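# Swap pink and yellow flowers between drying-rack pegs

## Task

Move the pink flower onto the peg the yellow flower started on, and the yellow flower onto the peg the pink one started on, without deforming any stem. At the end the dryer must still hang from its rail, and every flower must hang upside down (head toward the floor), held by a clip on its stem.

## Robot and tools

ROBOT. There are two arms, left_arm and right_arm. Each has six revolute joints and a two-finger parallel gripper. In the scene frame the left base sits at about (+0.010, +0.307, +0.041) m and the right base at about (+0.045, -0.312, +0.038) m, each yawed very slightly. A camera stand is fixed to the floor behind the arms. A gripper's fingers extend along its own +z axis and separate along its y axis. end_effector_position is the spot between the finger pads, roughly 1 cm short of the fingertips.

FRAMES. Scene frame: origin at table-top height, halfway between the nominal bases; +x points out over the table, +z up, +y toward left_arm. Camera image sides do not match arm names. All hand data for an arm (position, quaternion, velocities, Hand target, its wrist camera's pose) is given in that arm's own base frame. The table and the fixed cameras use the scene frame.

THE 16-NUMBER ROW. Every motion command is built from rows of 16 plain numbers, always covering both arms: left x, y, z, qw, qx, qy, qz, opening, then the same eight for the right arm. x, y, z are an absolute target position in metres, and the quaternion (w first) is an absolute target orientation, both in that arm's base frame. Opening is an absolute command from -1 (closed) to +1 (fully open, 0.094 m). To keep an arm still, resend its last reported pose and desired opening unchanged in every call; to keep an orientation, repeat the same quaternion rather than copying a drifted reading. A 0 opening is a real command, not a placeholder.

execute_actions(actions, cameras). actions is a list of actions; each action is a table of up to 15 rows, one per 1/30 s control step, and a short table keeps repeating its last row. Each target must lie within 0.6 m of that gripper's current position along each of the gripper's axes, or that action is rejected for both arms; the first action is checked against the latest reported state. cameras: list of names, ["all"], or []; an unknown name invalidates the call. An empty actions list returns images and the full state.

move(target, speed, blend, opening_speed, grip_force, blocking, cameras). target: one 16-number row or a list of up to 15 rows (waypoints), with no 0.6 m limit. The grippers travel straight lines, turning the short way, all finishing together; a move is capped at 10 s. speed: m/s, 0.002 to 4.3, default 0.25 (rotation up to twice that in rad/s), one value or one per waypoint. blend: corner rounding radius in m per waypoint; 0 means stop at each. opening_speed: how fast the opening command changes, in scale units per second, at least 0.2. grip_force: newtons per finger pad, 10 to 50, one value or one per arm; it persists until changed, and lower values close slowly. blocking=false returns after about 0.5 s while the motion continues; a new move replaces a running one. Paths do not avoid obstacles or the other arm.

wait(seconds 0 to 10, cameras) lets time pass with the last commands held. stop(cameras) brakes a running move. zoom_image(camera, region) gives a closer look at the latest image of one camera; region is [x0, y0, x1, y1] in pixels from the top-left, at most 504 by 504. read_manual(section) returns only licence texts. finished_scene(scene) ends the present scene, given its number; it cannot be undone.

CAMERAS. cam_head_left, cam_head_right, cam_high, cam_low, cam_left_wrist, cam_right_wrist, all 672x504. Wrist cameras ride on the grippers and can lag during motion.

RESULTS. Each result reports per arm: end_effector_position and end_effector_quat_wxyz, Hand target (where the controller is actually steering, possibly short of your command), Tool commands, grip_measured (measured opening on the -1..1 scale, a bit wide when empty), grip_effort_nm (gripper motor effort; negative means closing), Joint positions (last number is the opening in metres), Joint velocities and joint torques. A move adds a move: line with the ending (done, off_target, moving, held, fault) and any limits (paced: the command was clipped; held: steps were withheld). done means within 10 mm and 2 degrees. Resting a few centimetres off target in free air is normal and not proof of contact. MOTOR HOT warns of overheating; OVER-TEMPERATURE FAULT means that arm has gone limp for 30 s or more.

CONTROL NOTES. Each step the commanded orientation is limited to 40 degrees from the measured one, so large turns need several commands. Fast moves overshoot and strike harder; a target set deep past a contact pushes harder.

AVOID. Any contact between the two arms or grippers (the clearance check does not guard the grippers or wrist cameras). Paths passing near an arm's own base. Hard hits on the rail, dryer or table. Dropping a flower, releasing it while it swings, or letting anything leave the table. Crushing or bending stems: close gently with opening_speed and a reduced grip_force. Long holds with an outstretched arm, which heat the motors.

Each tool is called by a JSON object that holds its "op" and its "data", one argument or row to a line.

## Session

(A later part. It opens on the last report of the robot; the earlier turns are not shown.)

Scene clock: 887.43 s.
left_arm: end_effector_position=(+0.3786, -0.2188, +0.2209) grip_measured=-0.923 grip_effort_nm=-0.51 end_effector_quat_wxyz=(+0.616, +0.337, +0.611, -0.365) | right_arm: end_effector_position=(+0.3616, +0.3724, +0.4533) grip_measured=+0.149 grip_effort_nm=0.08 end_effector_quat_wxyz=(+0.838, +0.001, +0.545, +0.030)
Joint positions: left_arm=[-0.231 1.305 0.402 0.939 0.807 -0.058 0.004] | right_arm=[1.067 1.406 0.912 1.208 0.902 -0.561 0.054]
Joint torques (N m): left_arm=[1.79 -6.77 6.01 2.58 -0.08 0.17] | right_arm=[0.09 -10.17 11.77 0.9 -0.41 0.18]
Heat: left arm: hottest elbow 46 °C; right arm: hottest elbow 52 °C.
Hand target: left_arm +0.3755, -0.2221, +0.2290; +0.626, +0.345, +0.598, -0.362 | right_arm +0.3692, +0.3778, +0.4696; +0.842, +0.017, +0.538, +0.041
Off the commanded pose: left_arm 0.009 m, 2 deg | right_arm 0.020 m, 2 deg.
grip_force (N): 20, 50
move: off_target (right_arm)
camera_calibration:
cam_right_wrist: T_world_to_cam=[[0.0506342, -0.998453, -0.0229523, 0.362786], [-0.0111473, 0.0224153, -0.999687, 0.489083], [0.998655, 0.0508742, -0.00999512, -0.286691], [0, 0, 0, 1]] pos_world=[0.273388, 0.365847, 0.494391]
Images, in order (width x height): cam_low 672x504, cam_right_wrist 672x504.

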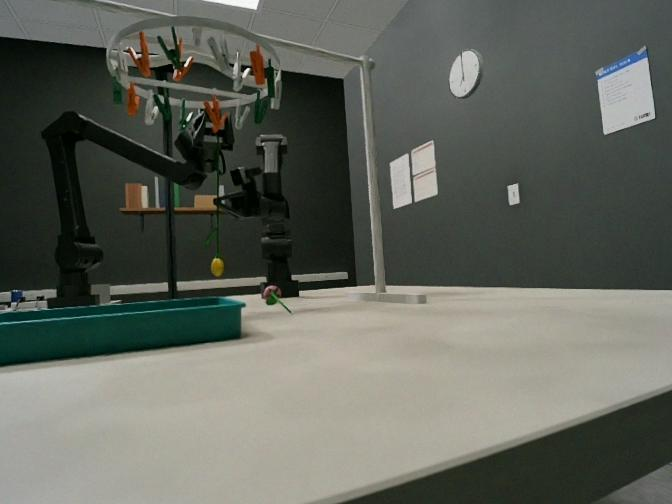

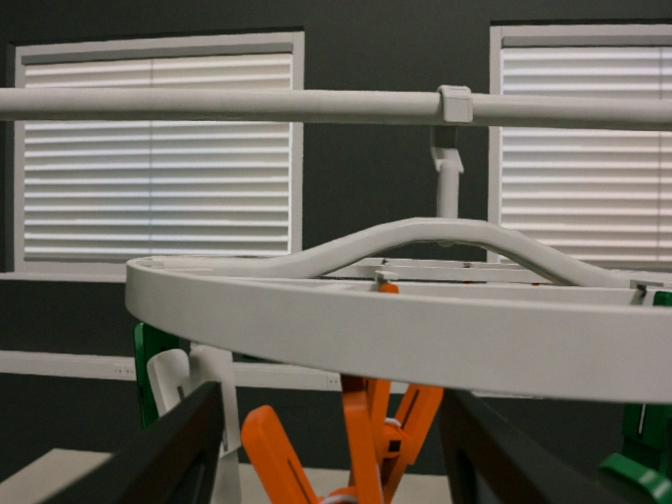

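{"op": "move", "data": {
  "target": [
    [0.3755, -0.2222, 0.2290, 0.6261, 0.3455, 0.5983, -0.3615, -1.0, 0.3700, 0.3785, 0.4470, 0.8415, 0.0175, 0.5384, 0.0407, 0.15],
    [0.3755, -0.2222, 0.2290, 0.6261, 0.3455, 0.5983, -0.3615, -1.0, 0.3700, 0.3785, 0.4470, 0.8415, 0.0175, 0.5384, 0.0407, -0.68]
  ],
  "speed": 0.06,
  "opening_speed": 0.5,
  "cameras": ["cam_right_wrist", "cam_low"]
}}

{"op": "zoom_image", "data": {
  "camera": "cam_right_wrist",
  "region": [180, 264, 480, 504]
}}

{"op": "zoom_image", "data": {
  "camera": "cam_low",
  "region": [200, 90, 245, 150]
}}

Scene clock: 894.90 s.
left_arm: end_effector_position=(+0.3786, -0.2188, +0.2209) grip_measured=-0.923 grip_effort_nm=-0.51 end_effector_quat_wxyz=(+0.616, +0.337, +0.611, -0.365) | right_arm: end_effector_position=(+0.3655, +0.3757, +0.4433) grip_measured=-0.589 grip_effort_nm=-0.96 end_effector_quat_wxyz=(+0.840, +0.006, +0.542, +0.032)
Joint positions: left_arm=[-0.231 1.305 0.402 0.939 0.807 -0.058 0.004] | right_arm=[1.063 1.439 0.912 1.253 0.902 -0.558 0.019]
Joint torques (N m): left_arm=[1.85 -6.71 6.01 2.58 -0.09 0.18] | right_arm=[0.15 -10.7 9.25 1.63 -0.4 0.19]
Heat: left arm: hottest elbow 45 °C; right arm: hottest elbow 51 °C.
Hand target: left_arm +0.3755, -0.2221, +0.2290; +0.626, +0.345, +0.598, -0.362 | right_arm +0.3699, +0.3784, +0.4470; +0.842, +0.017, +0.538, +0.041
Off the commanded pose: left_arm 0.009 m, 2 deg | right_arm 0.006 m, 2 deg.
grip_force (N): 20, 50
move: done
camera_calibration:
cam_right_wrist: T_world_to_cam=[[0.0489877, -0.998167, -0.0355249, 0.371782], [-0.00516831, 0.0353138, -0.999363, 0.471979], [0.998786, 0.0491401, -0.00342889, -0.293214], [0, 0, 0, 1]] pos_world=[0.277085, 0.368842, 0.48388]
Images, in order (width x height): cam_low 672x504, cam_right_wrist 672x504.

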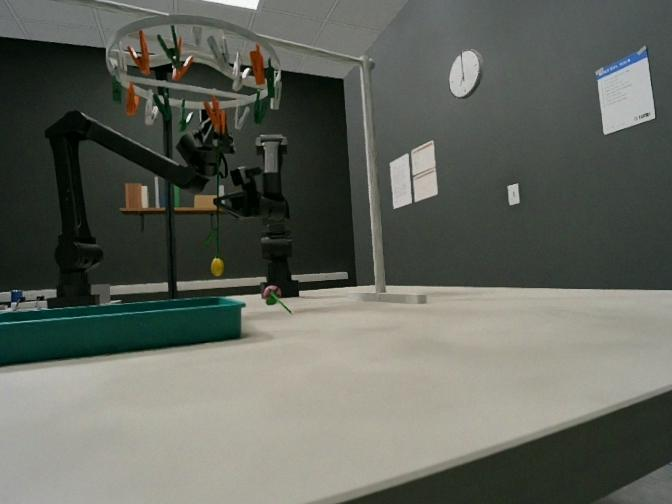

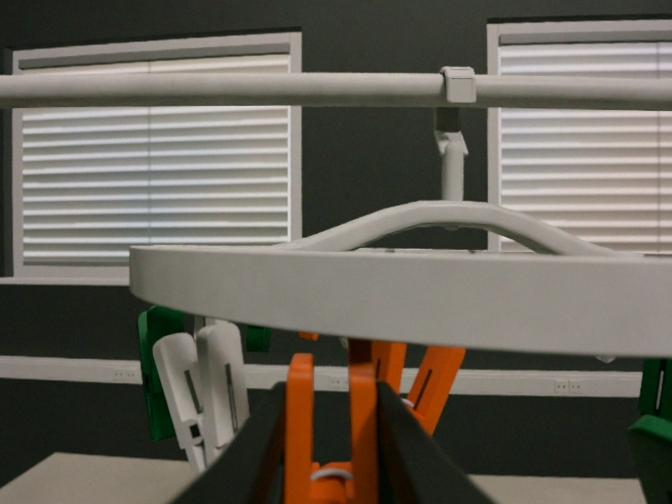

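Scaled by 1.680 from the camera's 672x504 image, which has a finer 960x720 frame.

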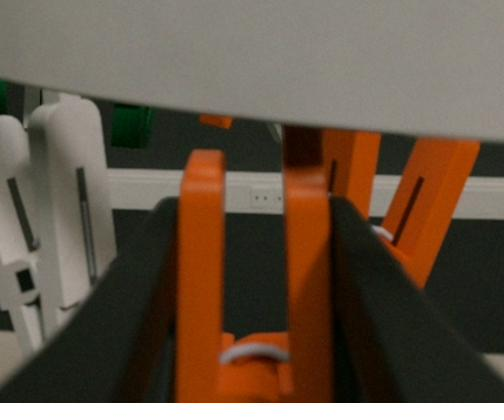

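Scaled by 8.400 from the camera's 672x504 image, which has a finer 960x720 frame.

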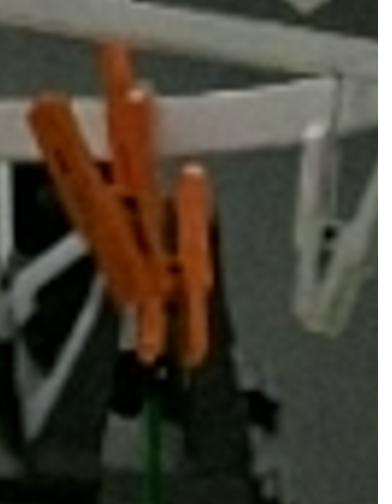

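{"op": "move", "data": {
  "target": [
    [0.3757, -0.2100, 0.2290, 0.6261, 0.3455, 0.5983, -0.3615, -1.0, 0.3700, 0.3785, 0.4470, 0.8415, 0.0175, 0.5384, 0.0407, 0.0],
    [0.3757, -0.2100, 0.2290, 0.6261, 0.3455, 0.5983, -0.3615, -1.0, 0.3700, 0.3785, 0.4670, 0.8415, 0.0175, 0.5384, 0.0407, 0.0],
    [0.3757, -0.2100, 0.2290, 0.6261, 0.3455, 0.5983, -0.3615, -1.0, 0.3700, 0.3785, 0.4670, 0.8415, 0.0175, 0.5384, 0.0407, -0.70]
  ],
  "speed": 0.06,
  "opening_speed": 0.6,
  "cameras": ["cam_right_wrist", "cam_low"]
}}

{"op": "zoom_image", "data": {
  "camera": "cam_right_wrist",
  "region": [180, 264, 480, 504]
}}

{"op": "zoom_image", "data": {
  "camera": "cam_low",
  "region": [200, 90, 245, 150]
}}

Scene clock: 908.00 s.
left_arm: end_effector_position=(+0.3756, -0.2139, +0.2193) grip_measured=-0.923 grip_effort_nm=-0.51 end_effector_quat_wxyz=(+0.612, +0.342, +0.610, -0.369) | right_arm: end_effector_position=(+0.3667, +0.3762, +0.4437) grip_measured=-0.576 grip_effort_nm=-0.99 end_effector_quat_wxyz=(+0.836, -0.002, +0.548, +0.026)
Joint positions: left_arm=[-0.212 1.301 0.395 0.939 0.841 -0.058 0.004] | right_arm=[1.062 1.429 0.913 1.217 0.901 -0.558 0.02]
Joint torques (N m): left_arm=[3.31 -6.83 6 2.65 0.12 0.14] | right_arm=[0.38 -12.22 11.34 0.87 -0.36 0.18]
Heat: left arm: hottest elbow 44 °C; right arm: hottest elbow 50 °C.
Hand target: left_arm +0.3757, -0.2102, +0.2290; +0.626, +0.346, +0.598, -0.361 | right_arm +0.3693, +0.3775, +0.4667; +0.842, +0.017, +0.538, +0.041
Off the commanded pose: left_arm 0.010 m, 2 deg | right_arm 0.024 m, 3 deg.
grip_force (N): 20, 50
move: off_target (right_arm); target 3's new opening was sent with right_arm's hand 0.025 m and 3 deg from that target
camera_calibration:
cam_right_wrist: T_world_to_cam=[[0.04747, -0.998774, -0.0140126, 0.363468], [-0.0172623, 0.013206, -0.999764, 0.485303], [0.998723, 0.0477007, -0.0166142, -0.287931], [0, 0, 0, 1]] pos_world=[0.278687, 0.370348, 0.485497]
Images, in order (width x height): cam_low 672x504, cam_right_wrist 672x504.

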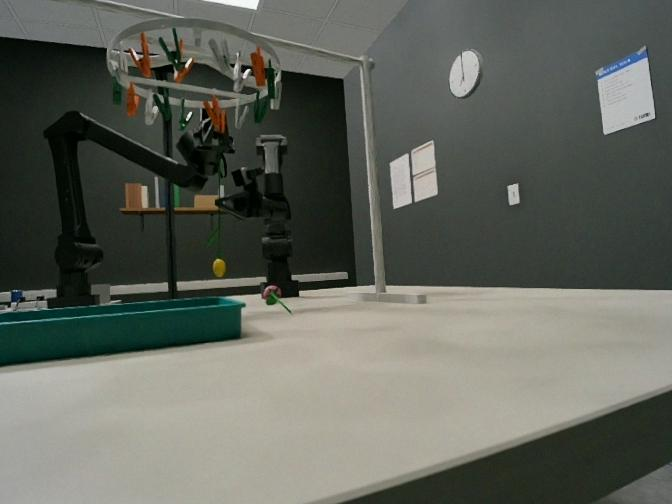

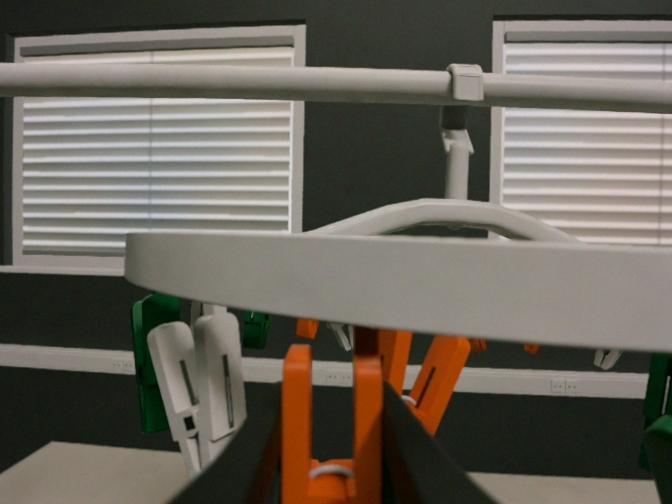

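Scaled by 1.680 from the camera's 672x504 image, which has a finer 960x720 frame.

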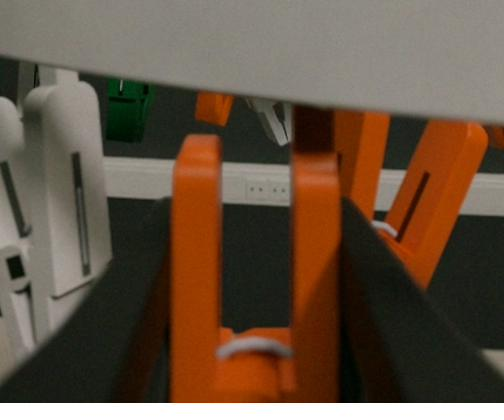

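Scaled by 8.400 from the camera's 672x504 image, which has a finer 960x720 frame.

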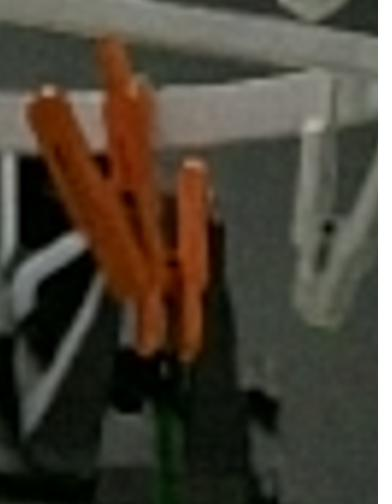

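{"op": "move", "data": {
  "target": [
    [0.3757, -0.2100, 0.2290, 0.6261, 0.3455, 0.5983, -0.3615, -1.0, 0.3700, 0.3785, 0.4670, 0.8415, 0.0175, 0.5384, 0.0407, 0.0],
    [0.3757, -0.2100, 0.2290, 0.6261, 0.3455, 0.5983, -0.3615, -1.0, 0.3690, 0.3785, 0.4740, 0.8415, 0.0175, 0.5384, 0.0407, 0.0],
    [0.3757, -0.2100, 0.2290, 0.6261, 0.3455, 0.5983, -0.3615, -1.0, 0.3690, 0.3785, 0.4740, 0.8415, 0.0175, 0.5384, 0.0407, -0.70]
  ],
  "speed": 0.06,
  "opening_speed": 0.6,
  "cameras": ["cam_right_wrist", "cam_low"]
}}

{"op": "zoom_image", "data": {
  "camera": "cam_right_wrist",
  "region": [180, 264, 480, 504]
}}

{"op": "zoom_image", "data": {
  "camera": "cam_low",
  "region": [200, 90, 245, 150]
}}

Scene clock: 916.33 s.
left_arm: end_effector_position=(+0.3756, -0.2139, +0.2193) grip_measured=-0.923 grip_effort_nm=-0.51 end_effector_quat_wxyz=(+0.612, +0.342, +0.610, -0.369) | right_arm: end_effector_position=(+0.3666, +0.3761, +0.4474) grip_measured=-0.578 grip_effort_nm=-0.98 end_effector_quat_wxyz=(+0.836, -0.004, +0.549, +0.025)
Joint positions: left_arm=[-0.212 1.301 0.395 0.939 0.841 -0.058 0.004] | right_arm=[1.062 1.421 0.918 1.199 0.902 -0.558 0.02]
Joint torques (N m): left_arm=[3.31 -6.89 6 2.65 0.12 0.14] | right_arm=[0.44 -12.51 11.66 0.85 -0.3 0.15]
Heat: left arm: hottest elbow 44 °C; right arm: hottest elbow 50 °C.
Hand target: left_arm +0.3757, -0.2102, +0.2290; +0.626, +0.346, +0.598, -0.361 | right_arm +0.3681, +0.3773, +0.4734; +0.842, +0.017, +0.538, +0.040
Off the commanded pose: left_arm 0.010 m, 2 deg | right_arm 0.027 m, 3 deg.
grip_force (N): 20, 50
move: off_target (right_arm); target 3's new opening was sent with right_arm's hand 0.029 m and 4 deg from that target
camera_calibration:
cam_right_wrist: T_world_to_cam=[[0.0471245, -0.99884, -0.00993062, 0.361741], [-0.019815, 0.00900494, -0.999763, 0.491473], [0.998692, 0.0473101, -0.0193677, -0.28647], [0, 0, 0, 1]] pos_world=[0.278787, 0.370449, 0.4894]
Images, in order (width x height): cam_low 672x504, cam_right_wrist 672x504.

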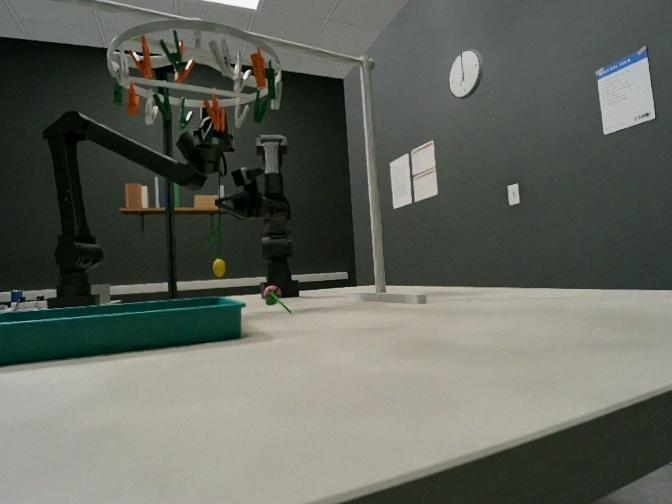

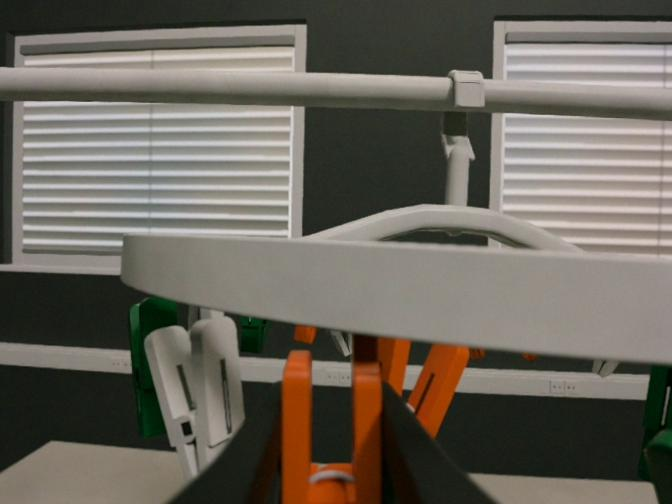

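Scaled by 1.680 from the camera's 672x504 image, which has a finer 960x720 frame.

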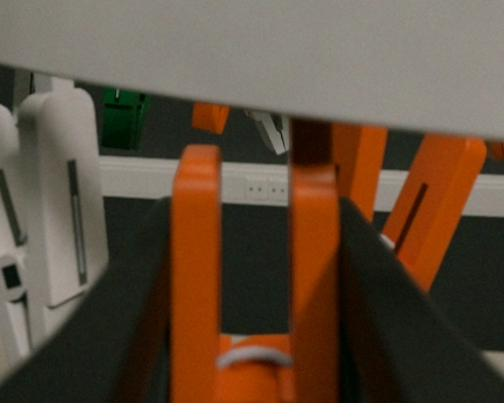

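Scaled by 8.400 from the camera's 672x504 image, which has a finer 960x720 frame.

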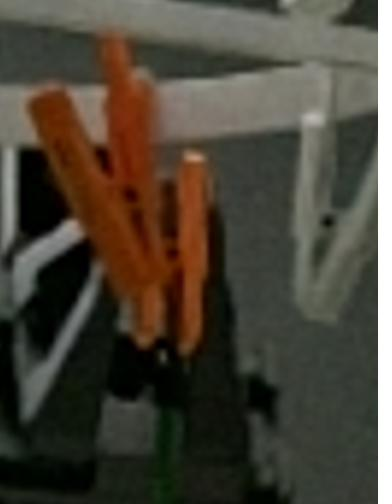

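{"op": "move", "data": {
  "target": [
    [0.3757, -0.2100, 0.2290, 0.6261, 0.3455, 0.5983, -0.3615, -1.0, 0.3690, 0.3785, 0.4740, 0.8415, 0.0175, 0.5384, 0.0407, 0.0],
    [0.3757, -0.2100, 0.2290, 0.6261, 0.3455, 0.5983, -0.3615, -1.0, 0.3680, 0.3785, 0.4830, 0.8415, 0.0175, 0.5384, 0.0407, 0.0],
    [0.3757, -0.2100, 0.2290, 0.6261, 0.3455, 0.5983, -0.3615, -1.0, 0.3680, 0.3785, 0.4830, 0.8415, 0.0175, 0.5384, 0.0407, -0.72]
  ],
  "speed": 0.06,
  "opening_speed": 0.6,
  "cameras": ["cam_right_wrist", "cam_low"]
}}

{"op": "zoom_image", "data": {
  "camera": "cam_right_wrist",
  "region": [180, 264, 480, 504]
}}

{"op": "zoom_image", "data": {
  "camera": "cam_low",
  "region": [200, 90, 245, 150]
}}

Scene clock: 931.30 s.
left_arm: end_effector_position=(+0.3756, -0.2139, +0.2193) grip_measured=-0.923 grip_effort_nm=-0.51 end_effector_quat_wxyz=(+0.612, +0.342, +0.610, -0.369) | right_arm: end_effector_position=(+0.3663, +0.3750, +0.4585) grip_measured=-0.615 grip_effort_nm=-0.95 end_effector_quat_wxyz=(+0.836, -0.001, +0.548, +0.026)
Joint positions: left_arm=[-0.212 1.301 0.395 0.939 0.841 -0.058 0.004] | right_arm=[1.062 1.407 0.934 1.175 0.904 -0.558 0.018]
Joint torques (N m): left_arm=[3.25 -6.95 6 2.63 0.12 0.14] | right_arm=[0.91 -12.1 11.66 0.91 -0.35 0.13]
Heat: left arm: hottest elbow 44 °C; right arm: hottest elbow 51 °C.
Hand target: left_arm +0.3757, -0.2102, +0.2290; +0.626, +0.346, +0.598, -0.361 | right_arm +0.3672, +0.3774, +0.4826; +0.842, +0.017, +0.538, +0.041
Off the commanded pose: left_arm 0.010 m, 2 deg | right_arm 0.025 m, 3 deg.
grip_force (N): 20, 50
move: off_target (right_arm); target 3's new opening was sent with right_arm's hand 0.027 m and 3 deg from that target
camera_calibration:
cam_right_wrist: T_world_to_cam=[[0.0454171, -0.998837, -0.016202, 0.36428], [-0.0179049, 0.0154022, -0.999721, 0.499552], [0.998808, 0.0456945, -0.0171845, -0.286326], [0, 0, 0, 1]] pos_world=[0.278385, 0.369246, 0.500394]
Images, in order (width x height): cam_low 672x504, cam_right_wrist 672x504.

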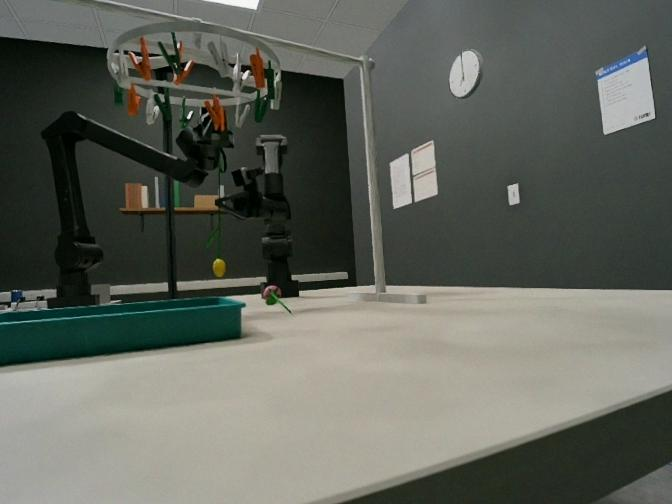

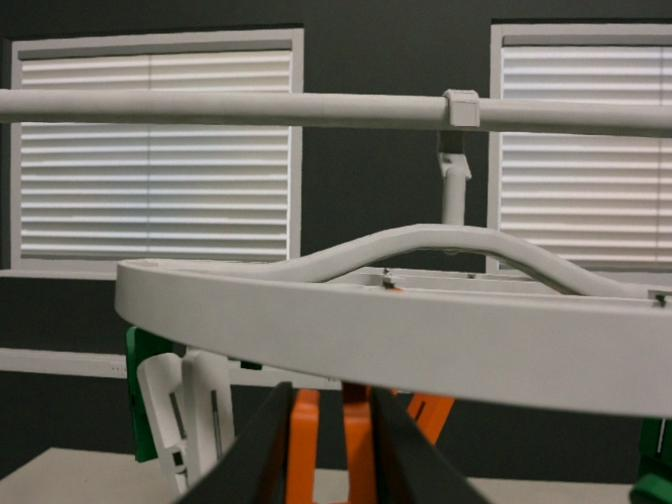

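Scaled by 1.680 from the camera's 672x504 image, which has a finer 960x720 frame.

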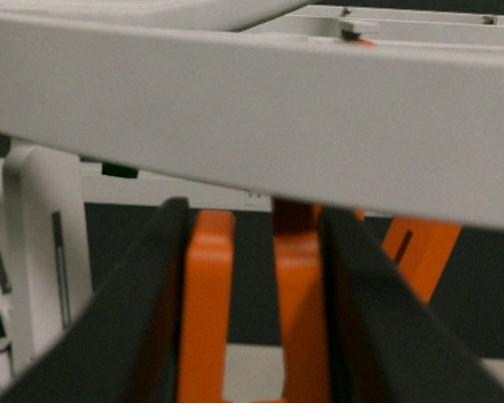

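Scaled by 8.400 from the camera's 672x504 image, which has a finer 960x720 frame.

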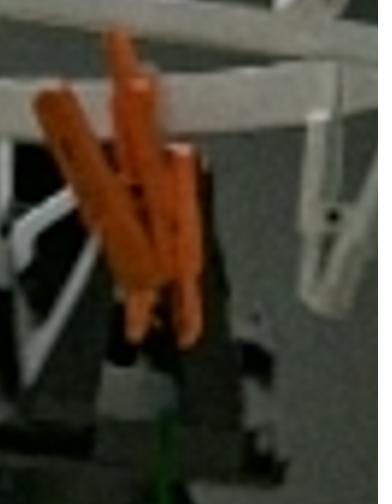

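{"op": "move", "data": {
  "target": [0.3830, -0.2150, 0.2530, 0.6261, 0.3455, 0.5983, -0.3615, -1.0, 0.3680, 0.3785, 0.4830, 0.8415, 0.0175, 0.5384, 0.0407, -0.72],
  "speed": 0.04,
  "cameras": ["cam_low"]
}}

{"op": "zoom_image", "data": {
  "camera": "cam_low",
  "region": [200, 90, 245, 150]
}}

Scene clock: 946.00 s.
left_arm: end_effector_position=(+0.3709, -0.2124, +0.2285) grip_measured=-0.923 grip_effort_nm=-0.51 end_effector_quat_wxyz=(+0.608, +0.338, +0.616, -0.370) | right_arm: end_effector_position=(+0.3661, +0.3746, +0.4591) grip_measured=-0.624 grip_effort_nm=-1.03 end_effector_quat_wxyz=(+0.836, +0.000, +0.548, +0.026)
Joint positions: left_arm=[-0.212 1.239 0.395 0.861 0.837 -0.058 0.004] | right_arm=[1.062 1.405 0.934 1.175 0.904 -0.558 0.018]
Joint torques (N m): left_arm=[2.49 -6.36 9.57 1.46 -0.08 0.14] | right_arm=[0.5 -11.93 11.69 0.88 -0.35 0.15]
Heat: left arm: hottest elbow 43 °C; right arm: hottest elbow 50 °C.
Hand target: left_arm +0.3818, -0.2146, +0.2532; +0.626, +0.345, +0.598, -0.362 | right_arm +0.3672, +0.3775, +0.4826; +0.842, +0.017, +0.538, +0.041
Off the commanded pose: left_arm 0.027 m, 3 deg | right_arm 0.024 m, 3 deg.
grip_force (N): 20, 50
move: off_target (left_arm, right_arm)
Images, in order (width x height): cam_low 672x504.

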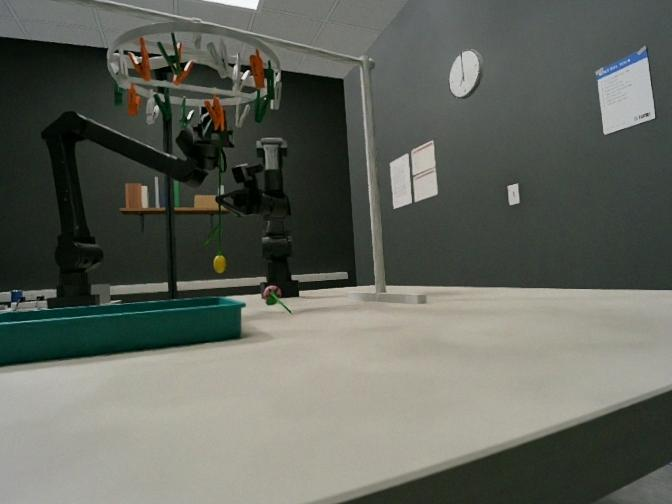

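Scaled by 8.400 from the camera's 672x504 image, which has a finer 960x720 frame.

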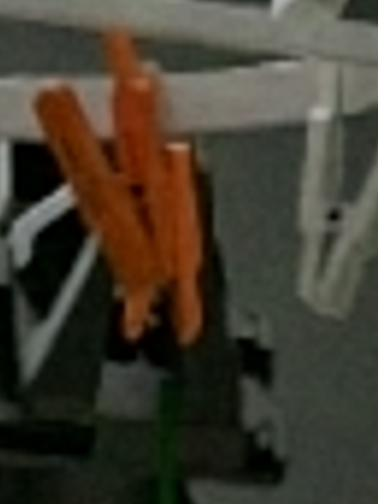

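{"op": "move", "data": {
  "target": [0.3950, -0.2180, 0.2570, 0.6261, 0.3455, 0.5983, -0.3615, -1.0, 0.3680, 0.3785, 0.4830, 0.8415, 0.0175, 0.5384, 0.0407, -0.72],
  "speed": 0.04,
  "cameras": ["cam_low", "cam_high"]
}}

{"op": "zoom_image", "data": {
  "camera": "cam_low",
  "region": [200, 90, 245, 150]
}}

{"op": "zoom_image", "data": {
  "camera": "cam_high",
  "region": [290, 90, 370, 260]
}}

Scene clock: 954.80 s.
left_arm: end_effector_position=(+0.3803, -0.2143, +0.2419) grip_measured=-0.923 grip_effort_nm=-0.51 end_effector_quat_wxyz=(+0.616, +0.341, +0.608, -0.367) | right_arm: end_effector_position=(+0.3661, +0.3746, +0.4591) grip_measured=-0.624 grip_effort_nm=-1.03 end_effector_quat_wxyz=(+0.836, +0.000, +0.548, +0.026)
Joint positions: left_arm=[-0.212 1.239 0.429 0.851 0.836 -0.058 0.004] | right_arm=[1.062 1.405 0.934 1.175 0.904 -0.558 0.018]
Joint torques (N m): left_arm=[2.43 -4.66 9.85 1.51 -0.08 0.14] | right_arm=[0.56 -11.87 11.67 0.9 -0.36 0.13]
Heat: left arm: hottest elbow 45 °C; right arm: hottest elbow 50 °C.
Hand target: left_arm +0.3940, -0.2175, +0.2570; +0.626, +0.345, +0.598, -0.362 | right_arm +0.3672, +0.3775, +0.4826; +0.842, +0.017, +0.538, +0.041
Off the commanded pose: left_arm 0.021 m, 2 deg | right_arm 0.024 m, 3 deg.
grip_force (N): 20, 50
move: off_target (left_arm, right_arm)
Images, in order (width x height): cam_high 672x504, cam_low 672x504.

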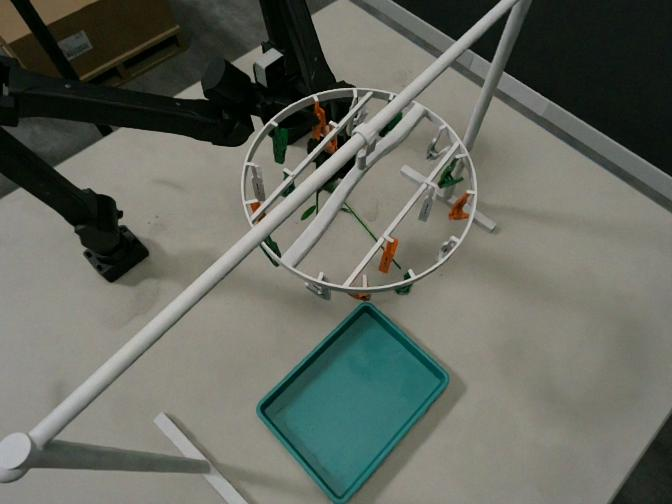

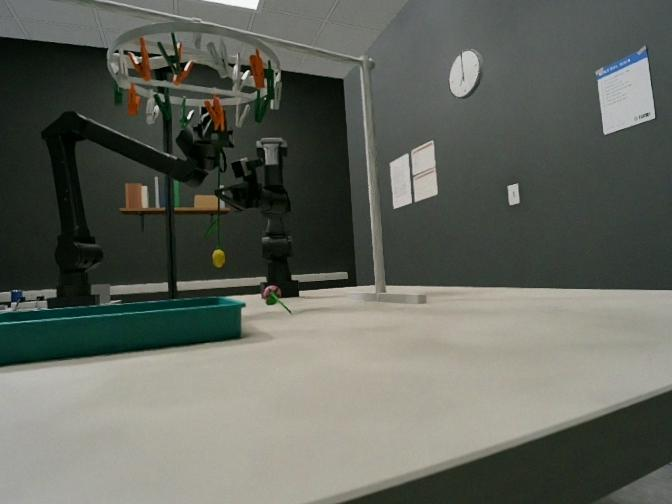

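Scaled by 8.400 from the camera's 672x504 image, which has a finer 960x720 frame.

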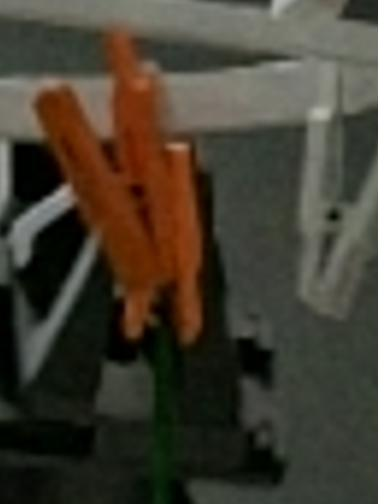

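Scaled by 2.965 from the camera's 672x504 image, which has a finer 960x720 frame.

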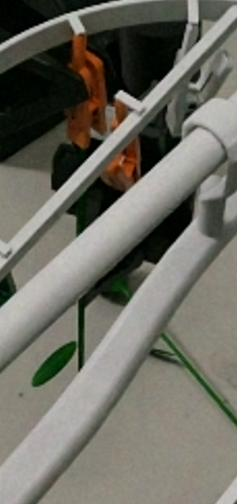

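{"op": "move", "data": {
  "target": [0.3930, -0.2180, 0.2640, 0.6261, 0.3455, 0.5983, -0.3615, -1.0, 0.3680, 0.3785, 0.4830, 0.8415, 0.0175, 0.5384, 0.0407, -0.72],
  "speed": 0.04,
  "cameras": ["cam_low"]
}}

{"op": "zoom_image", "data": {
  "camera": "cam_low",
  "region": [200, 90, 245, 150]
}}

Scene clock: 959.43 s.
left_arm: end_effector_position=(+0.3806, -0.2142, +0.2362) grip_measured=-0.923 grip_effort_nm=-0.51 end_effector_quat_wxyz=(+0.606, +0.337, +0.619, -0.370) | right_arm: end_effector_position=(+0.3661, +0.3746, +0.4591) grip_measured=-0.624 grip_effort_nm=-1.03 end_effector_quat_wxyz=(+0.836, +0.000, +0.548, +0.026)
Joint positions: left_arm=[-0.212 1.239 0.429 0.82 0.834 -0.058 0.004] | right_arm=[1.062 1.405 0.934 1.175 0.904 -0.558 0.018]
Joint torques (N m): left_arm=[2.37 -6.83 10.1 1.51 -0.07 0.14] | right_arm=[0.73 -11.99 11.67 0.88 -0.36 0.12]
Heat: left arm: hottest elbow 45 °C; right arm: hottest elbow 50 °C.
Hand target: left_arm +0.3914, -0.2174, +0.2641; +0.626, +0.345, +0.598, -0.362 | right_arm +0.3672, +0.3775, +0.4826; +0.842, +0.017, +0.538, +0.041
Off the commanded pose: left_arm 0.031 m, 4 deg | right_arm 0.024 m, 3 deg.
grip_force (N): 20, 50
move: off_target (left_arm, right_arm)
Images, in order (width x height): cam_low 672x504.

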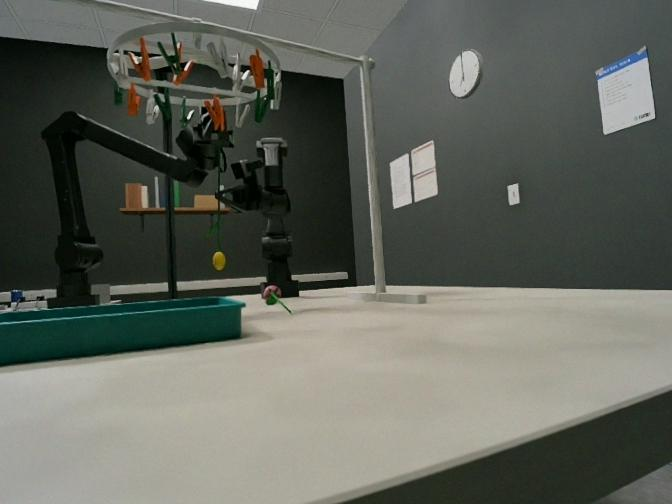

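Scaled by 8.400 from the camera's 672x504 image, which has a finer 960x720 frame.

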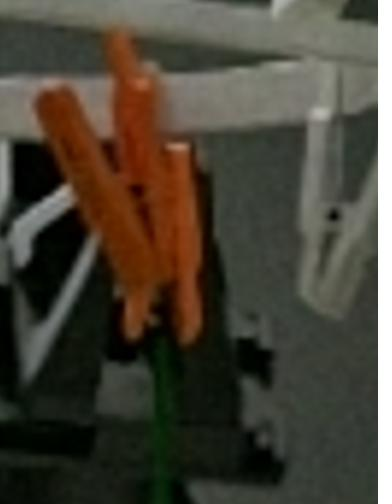

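{"op": "move", "data": {
  "target": [0.3910, -0.2180, 0.2740, 0.6261, 0.3455, 0.5983, -0.3615, -1.0, 0.3680, 0.3785, 0.4830, 0.8415, 0.0175, 0.5384, 0.0407, -0.72],
  "speed": 0.04,
  "cameras": ["cam_low"]
}}

{"op": "zoom_image", "data": {
  "camera": "cam_low",
  "region": [200, 90, 245, 150]
}}

Scene clock: 963.67 s.
left_arm: end_effector_position=(+0.3799, -0.2139, +0.2466) grip_measured=-0.923 grip_effort_nm=-0.51 end_effector_quat_wxyz=(+0.607, +0.337, +0.618, -0.369) | right_arm: end_effector_position=(+0.3661, +0.3746, +0.4591) grip_measured=-0.624 grip_effort_nm=-1.03 end_effector_quat_wxyz=(+0.836, +0.000, +0.548, +0.026)
Joint positions: left_arm=[-0.212 1.203 0.44 0.777 0.833 -0.058 0.004] | right_arm=[1.062 1.405 0.934 1.175 0.904 -0.558 0.018]
Joint torques (N m): left_arm=[2.2 -6.42 10.25 1.57 -0.07 0.14] | right_arm=[0.79 -11.81 11.59 0.85 -0.37 0.12]
Heat: left arm: hottest elbow 45 °C; right arm: hottest elbow 50 °C.
Hand target: left_arm +0.3895, -0.2175, +0.2739; +0.626, +0.345, +0.598, -0.362 | right_arm +0.3672, +0.3775, +0.4826; +0.842, +0.017, +0.538, +0.041
Off the commanded pose: left_arm 0.030 m, 3 deg | right_arm 0.024 m, 3 deg.
grip_force (N): 20, 50
move: off_target (left_arm, right_arm)
Images, in order (width x height): cam_low 672x504.

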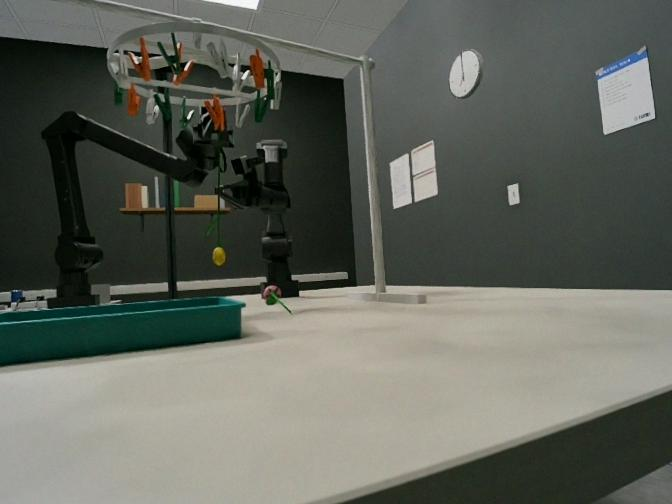

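Scaled by 8.400 from the camera's 672x504 image, which has a finer 960x720 frame.

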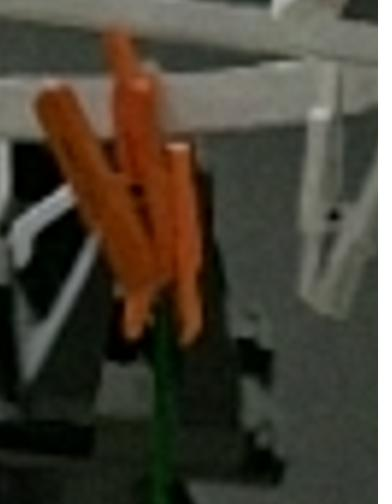

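{"op": "move", "data": {
  "target": [0.3910, -0.2180, 0.2740, 0.6261, 0.3455, 0.5983, -0.3615, -1.0, 0.3680, 0.3785, 0.4830, 0.8415, 0.0175, 0.5384, 0.0407, -0.25],
  "speed": 0.04,
  "opening_speed": 0.35,
  "cameras": ["cam_low", "cam_right_wrist"]
}}

{"op": "zoom_image", "data": {
  "camera": "cam_low",
  "region": [200, 90, 245, 150]
}}

{"op": "zoom_image", "data": {
  "camera": "cam_right_wrist",
  "region": [180, 264, 480, 504]
}}

Scene clock: 968.83 s.
left_arm: end_effector_position=(+0.3797, -0.2138, +0.2475) grip_measured=-0.923 grip_effort_nm=-0.51 end_effector_quat_wxyz=(+0.608, +0.337, +0.618, -0.369) | right_arm: end_effector_position=(+0.3662, +0.3748, +0.4588) grip_measured=-0.252 grip_effort_nm=0.08 end_effector_quat_wxyz=(+0.836, -0.001, +0.548, +0.025)
Joint positions: left_arm=[-0.212 1.201 0.44 0.777 0.832 -0.058 0.004] | right_arm=[1.062 1.405 0.934 1.173 0.904 -0.558 0.035]
Joint torques (N m): left_arm=[2.26 -6.24 10.28 1.51 -0.06 0.14] | right_arm=[0.73 -11.99 11.67 0.99 -0.35 0.13]
Heat: left arm: hottest elbow 46 °C; right arm: hottest elbow 50 °C.
Hand target: left_arm +0.3895, -0.2174, +0.2741; +0.626, +0.345, +0.598, -0.362 | right_arm +0.3672, +0.3775, +0.4825; +0.842, +0.017, +0.538, +0.041
Off the commanded pose: left_arm 0.029 m, 3 deg | right_arm 0.025 m, 3 deg.
grip_force (N): 20, 50
move: off_target (left_arm, right_arm)
camera_calibration:
cam_right_wrist: T_world_to_cam=[[0.045118, -0.998858, -0.0157234, 0.364041], [-0.0184843, 0.0149021, -0.999718, 0.500196], [0.998811, 0.0453959, -0.0177908, -0.285803], [0, 0, 0, 1]] pos_world=[0.278284, 0.369146, 0.500695]
Images, in order (width x height): cam_low 672x504, cam_right_wrist 672x504.

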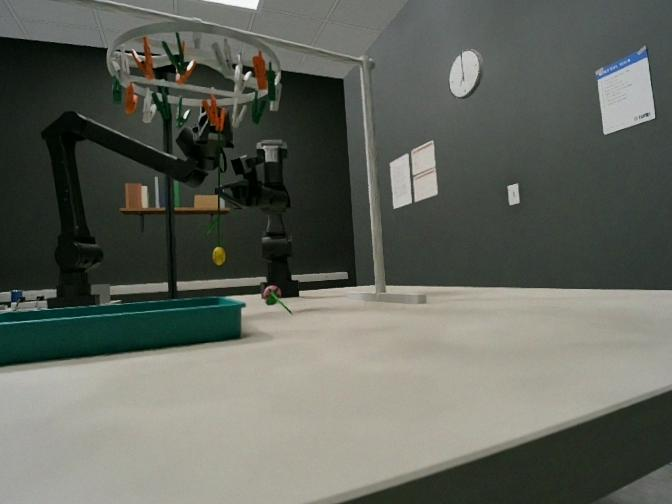

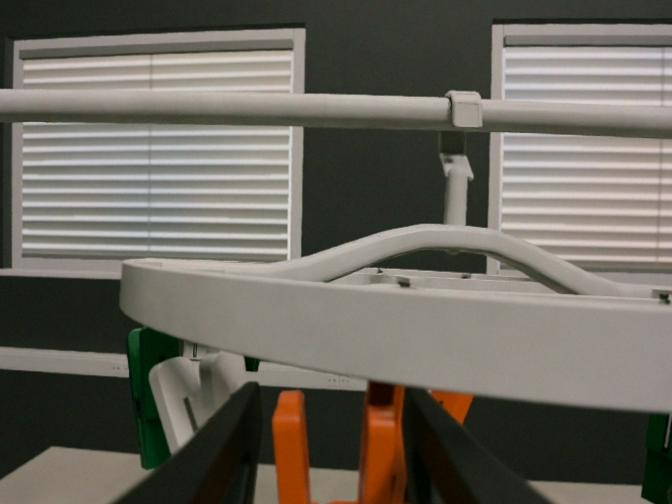

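Scaled by 8.400 from the camera's 672x504 image, which has a finer 960x720 frame.

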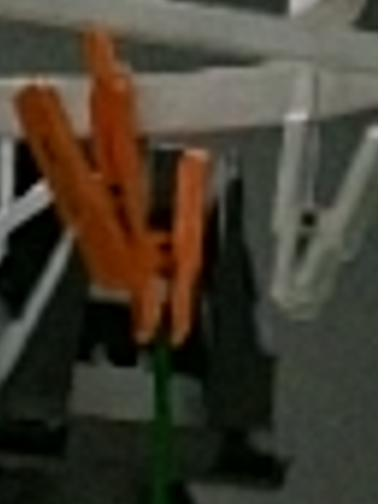

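Scaled by 1.680 from the camera's 672x504 image, which has a finer 960x720 frame.

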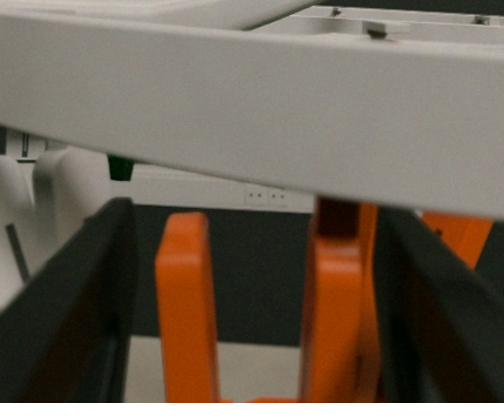

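{"op": "move", "data": {
  "target": [0.3910, -0.2180, 0.2740, 0.6261, 0.3455, 0.5983, -0.3615, -0.3, 0.3680, 0.3785, 0.4830, 0.8415, 0.0175, 0.5384, 0.0407, -0.20],
  "speed": 0.04,
  "opening_speed": 0.3,
  "cameras": ["cam_low", "cam_left_wrist"]
}}

{"op": "zoom_image", "data": {
  "camera": "cam_low",
  "region": [180, 80, 330, 280]
}}

Scene clock: 975.70 s.
left_arm: end_effector_position=(+0.3797, -0.2138, +0.2475) grip_measured=-0.303 grip_effort_nm=0.05 end_effector_quat_wxyz=(+0.608, +0.337, +0.618, -0.369) | right_arm: end_effector_position=(+0.3662, +0.3748, +0.4588) grip_measured=-0.202 grip_effort_nm=0.08 end_effector_quat_wxyz=(+0.836, -0.001, +0.548, +0.025)
Joint positions: left_arm=[-0.212 1.201 0.44 0.777 0.832 -0.058 0.033] | right_arm=[1.062 1.405 0.934 1.173 0.904 -0.557 0.038]
Joint torques (N m): left_arm=[2.2 -6.24 10.28 1.51 -0.07 0.14] | right_arm=[0.56 -11.93 11.62 0.96 -0.36 0.13]
Heat: left arm: hottest elbow 47 °C; right arm: hottest elbow 50 °C.
Hand target: left_arm +0.3895, -0.2174, +0.2741; +0.626, +0.345, +0.598, -0.362 | right_arm +0.3672, +0.3775, +0.4826; +0.842, +0.017, +0.538, +0.041
Off the commanded pose: left_arm 0.029 m, 3 deg | right_arm 0.025 m, 3 deg.
grip_force (N): 20, 50
move: off_target (left_arm, right_arm)
camera_calibration:
cam_left_wrist: T_world_to_cam=[[-0.861645, -0.506476, 0.0324037, 0.210766], [-0.233968, 0.339759, -0.910946, 0.424779], [0.450363, -0.792494, -0.411251, -0.146161], [0, 0, 0, 1]] pos_world=[0.346816, -0.153406, 0.320013]
Images, in order (width x height): cam_low 672x504, cam_left_wrist 672x504.

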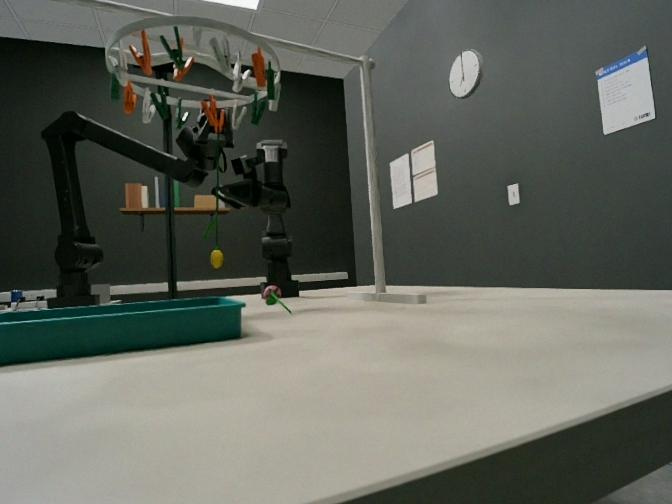

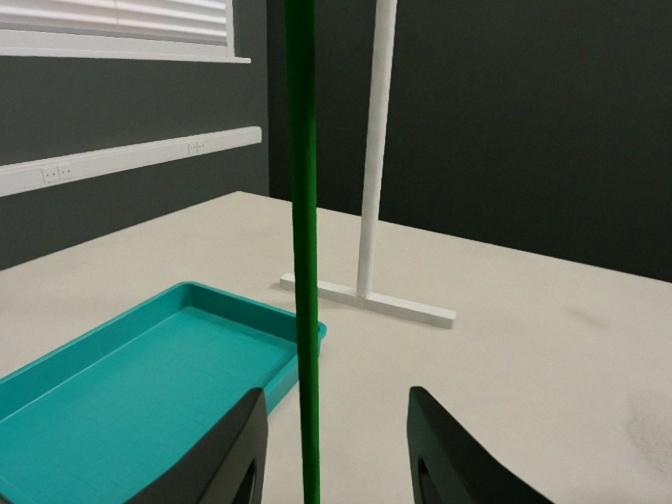

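Scaled by 2.520 from the camera's 672x504 image, which has a finer 960x720 frame.

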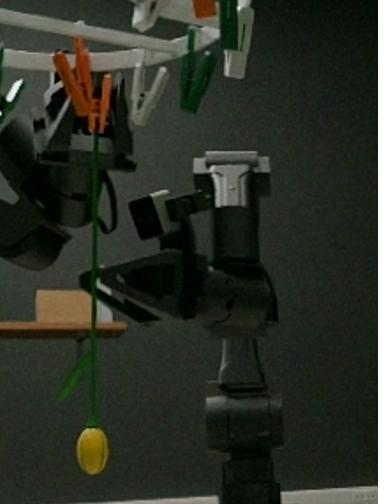

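{"op": "move", "data": {
  "target": [
    [0.3450, -0.1400, 0.2600, 0.6261, 0.3455, 0.5983, -0.3615, -0.1, 0.3680, 0.3785, 0.4830, 0.8415, 0.0175, 0.5384, 0.0407, 0.0],
    [0.3700, -0.1000, 0.2000, 0.3650, 0.2778, 0.8811, -0.1151, 0.1, 0.3100, 0.3790, 0.4500, 0.8415, 0.0175, 0.5384, 0.0407, 0.0],
    [0.4010, -0.0860, 0.1000, -0.0409, 0.0523, 0.9978, 0.0021, 0.1, 0.2900, 0.2200, 0.4300, 0.7912, -0.1500, 0.5540, 0.2200, 0.0],
    [0.4010, -0.0860, 0.1000, -0.0409, 0.0523, 0.9978, 0.0021, 0.1, 0.3800, 0.1150, 0.4400, 0.6671, -0.3325, 0.4847, 0.4577, 0.0]
  ],
  "speed": [0.12, 0.2, 0.3, 0.3],
  "blend": [0.0, 0.02, 0.03, 0.0],
  "cameras": ["cam_left_wrist", "cam_right_wrist", "cam_low", "cam_head_left"]
}}

{"op": "zoom_image", "data": {
  "camera": "cam_right_wrist",
  "region": [180, 150, 480, 400]
}}

Scene clock: 999.83 s.
left_arm: end_effector_position=(+0.3842, -0.0792, +0.0896) grip_measured=+0.098 grip_effort_nm=0.05 end_effector_quat_wxyz=(-0.053, +0.053, +0.997, +0.002) | right_arm: end_effector_position=(+0.3718, +0.1175, +0.4210) grip_measured=-0.001 grip_effort_nm=0.08 end_effector_quat_wxyz=(+0.659, -0.325, +0.497, +0.463)
Joint positions: left_arm=[-0.197 1.542 1.067 -1.201 0.012 -0.091 0.052] | right_arm=[-0.117 1.164 0.637 1.4 -1.175 0.866 0.047]
Joint torques (N m): left_arm=[1.85 -9.23 10.22 -0.18 -0.06 -0.07] | right_arm=[0.21 -4.84 11.23 1.32 0.56 0.2]
Heat: left arm: hottest elbow 51 °C; right arm: hottest elbow 50 °C.
Hand target: left_arm +0.4003, -0.0859, +0.1001; -0.041, +0.052, +0.998, +0.002 | right_arm +0.3789, +0.1149, +0.4395; +0.667, -0.332, +0.485, +0.457
Off the commanded pose: left_arm 0.021 m, 1 deg | right_arm 0.021 m, 2 deg.
grip_force (N): 20, 50
move: off_target (left_arm, right_arm); blend cut to 0 m at target 2; target 2's new opening was sent with left_arm's hand 0.030 m and 2 deg from that target
camera_calibration:
cam_left_wrist: T_world_to_cam=[[-0.119217, -0.992866, -0.001948, -0.0327608], [-0.851321, 0.101211, 0.514791, 0.326802], [-0.510921, 0.06303, -0.857314, 0.370481], [0, 0, 0, 1]] pos_world=[0.463595, -0.0889545, 0.14932]
cam_right_wrist: T_world_to_cam=[[0.933333, -0.358376, -0.0213637, -0.297027], [-0.0657965, -0.112251, -0.991499, 0.495355], [0.352931, 0.926804, -0.128347, -0.0972561], [0, 0, 0, 1]] pos_world=[0.344143, 0.0392939, 0.472316]
Images, in order (width x height): cam_head_left 672x504, cam_low 672x504, cam_left_wrist 672x504, cam_right_wrist 672x504.

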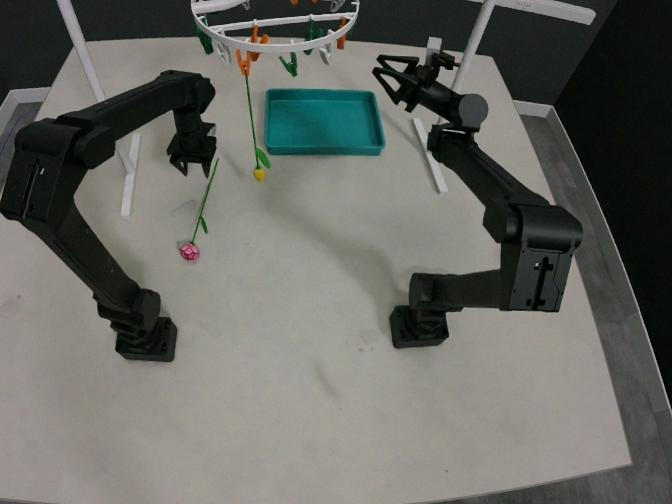

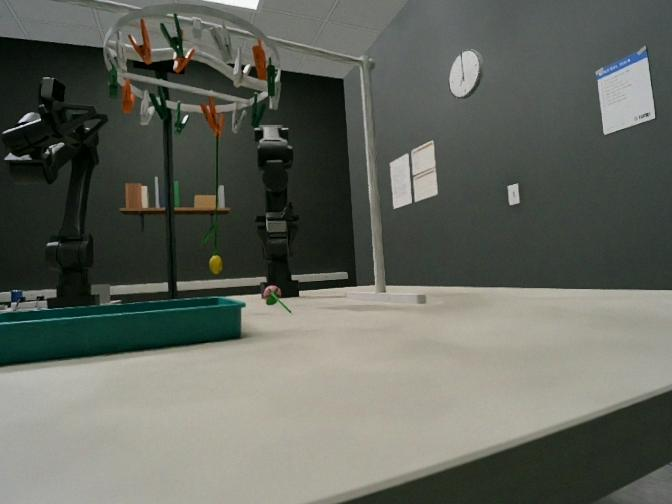

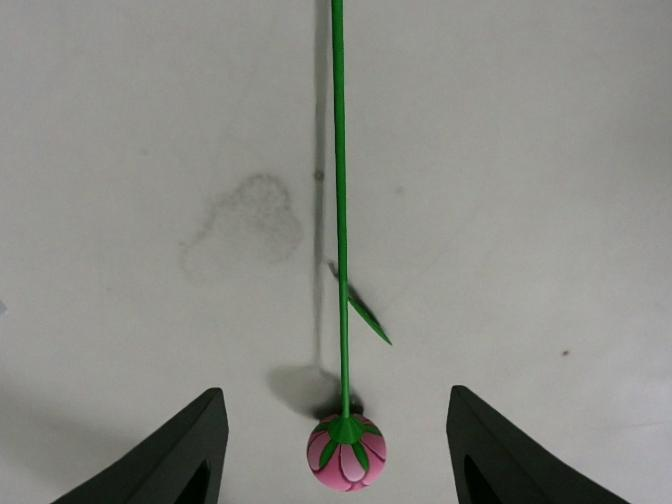

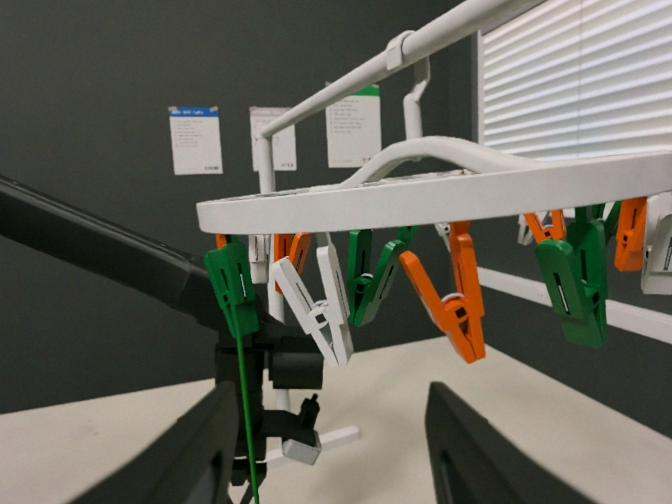

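Scaled by 1.680 from the camera's 672x504 image, which has a finer 960x720 frame.

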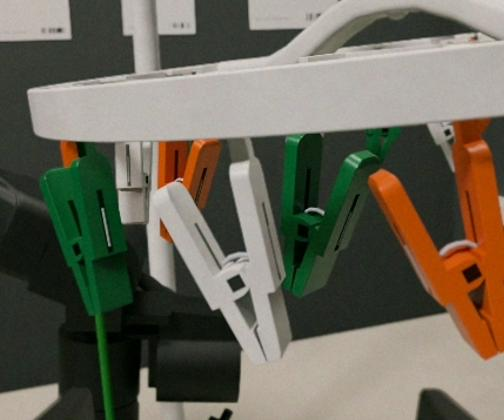

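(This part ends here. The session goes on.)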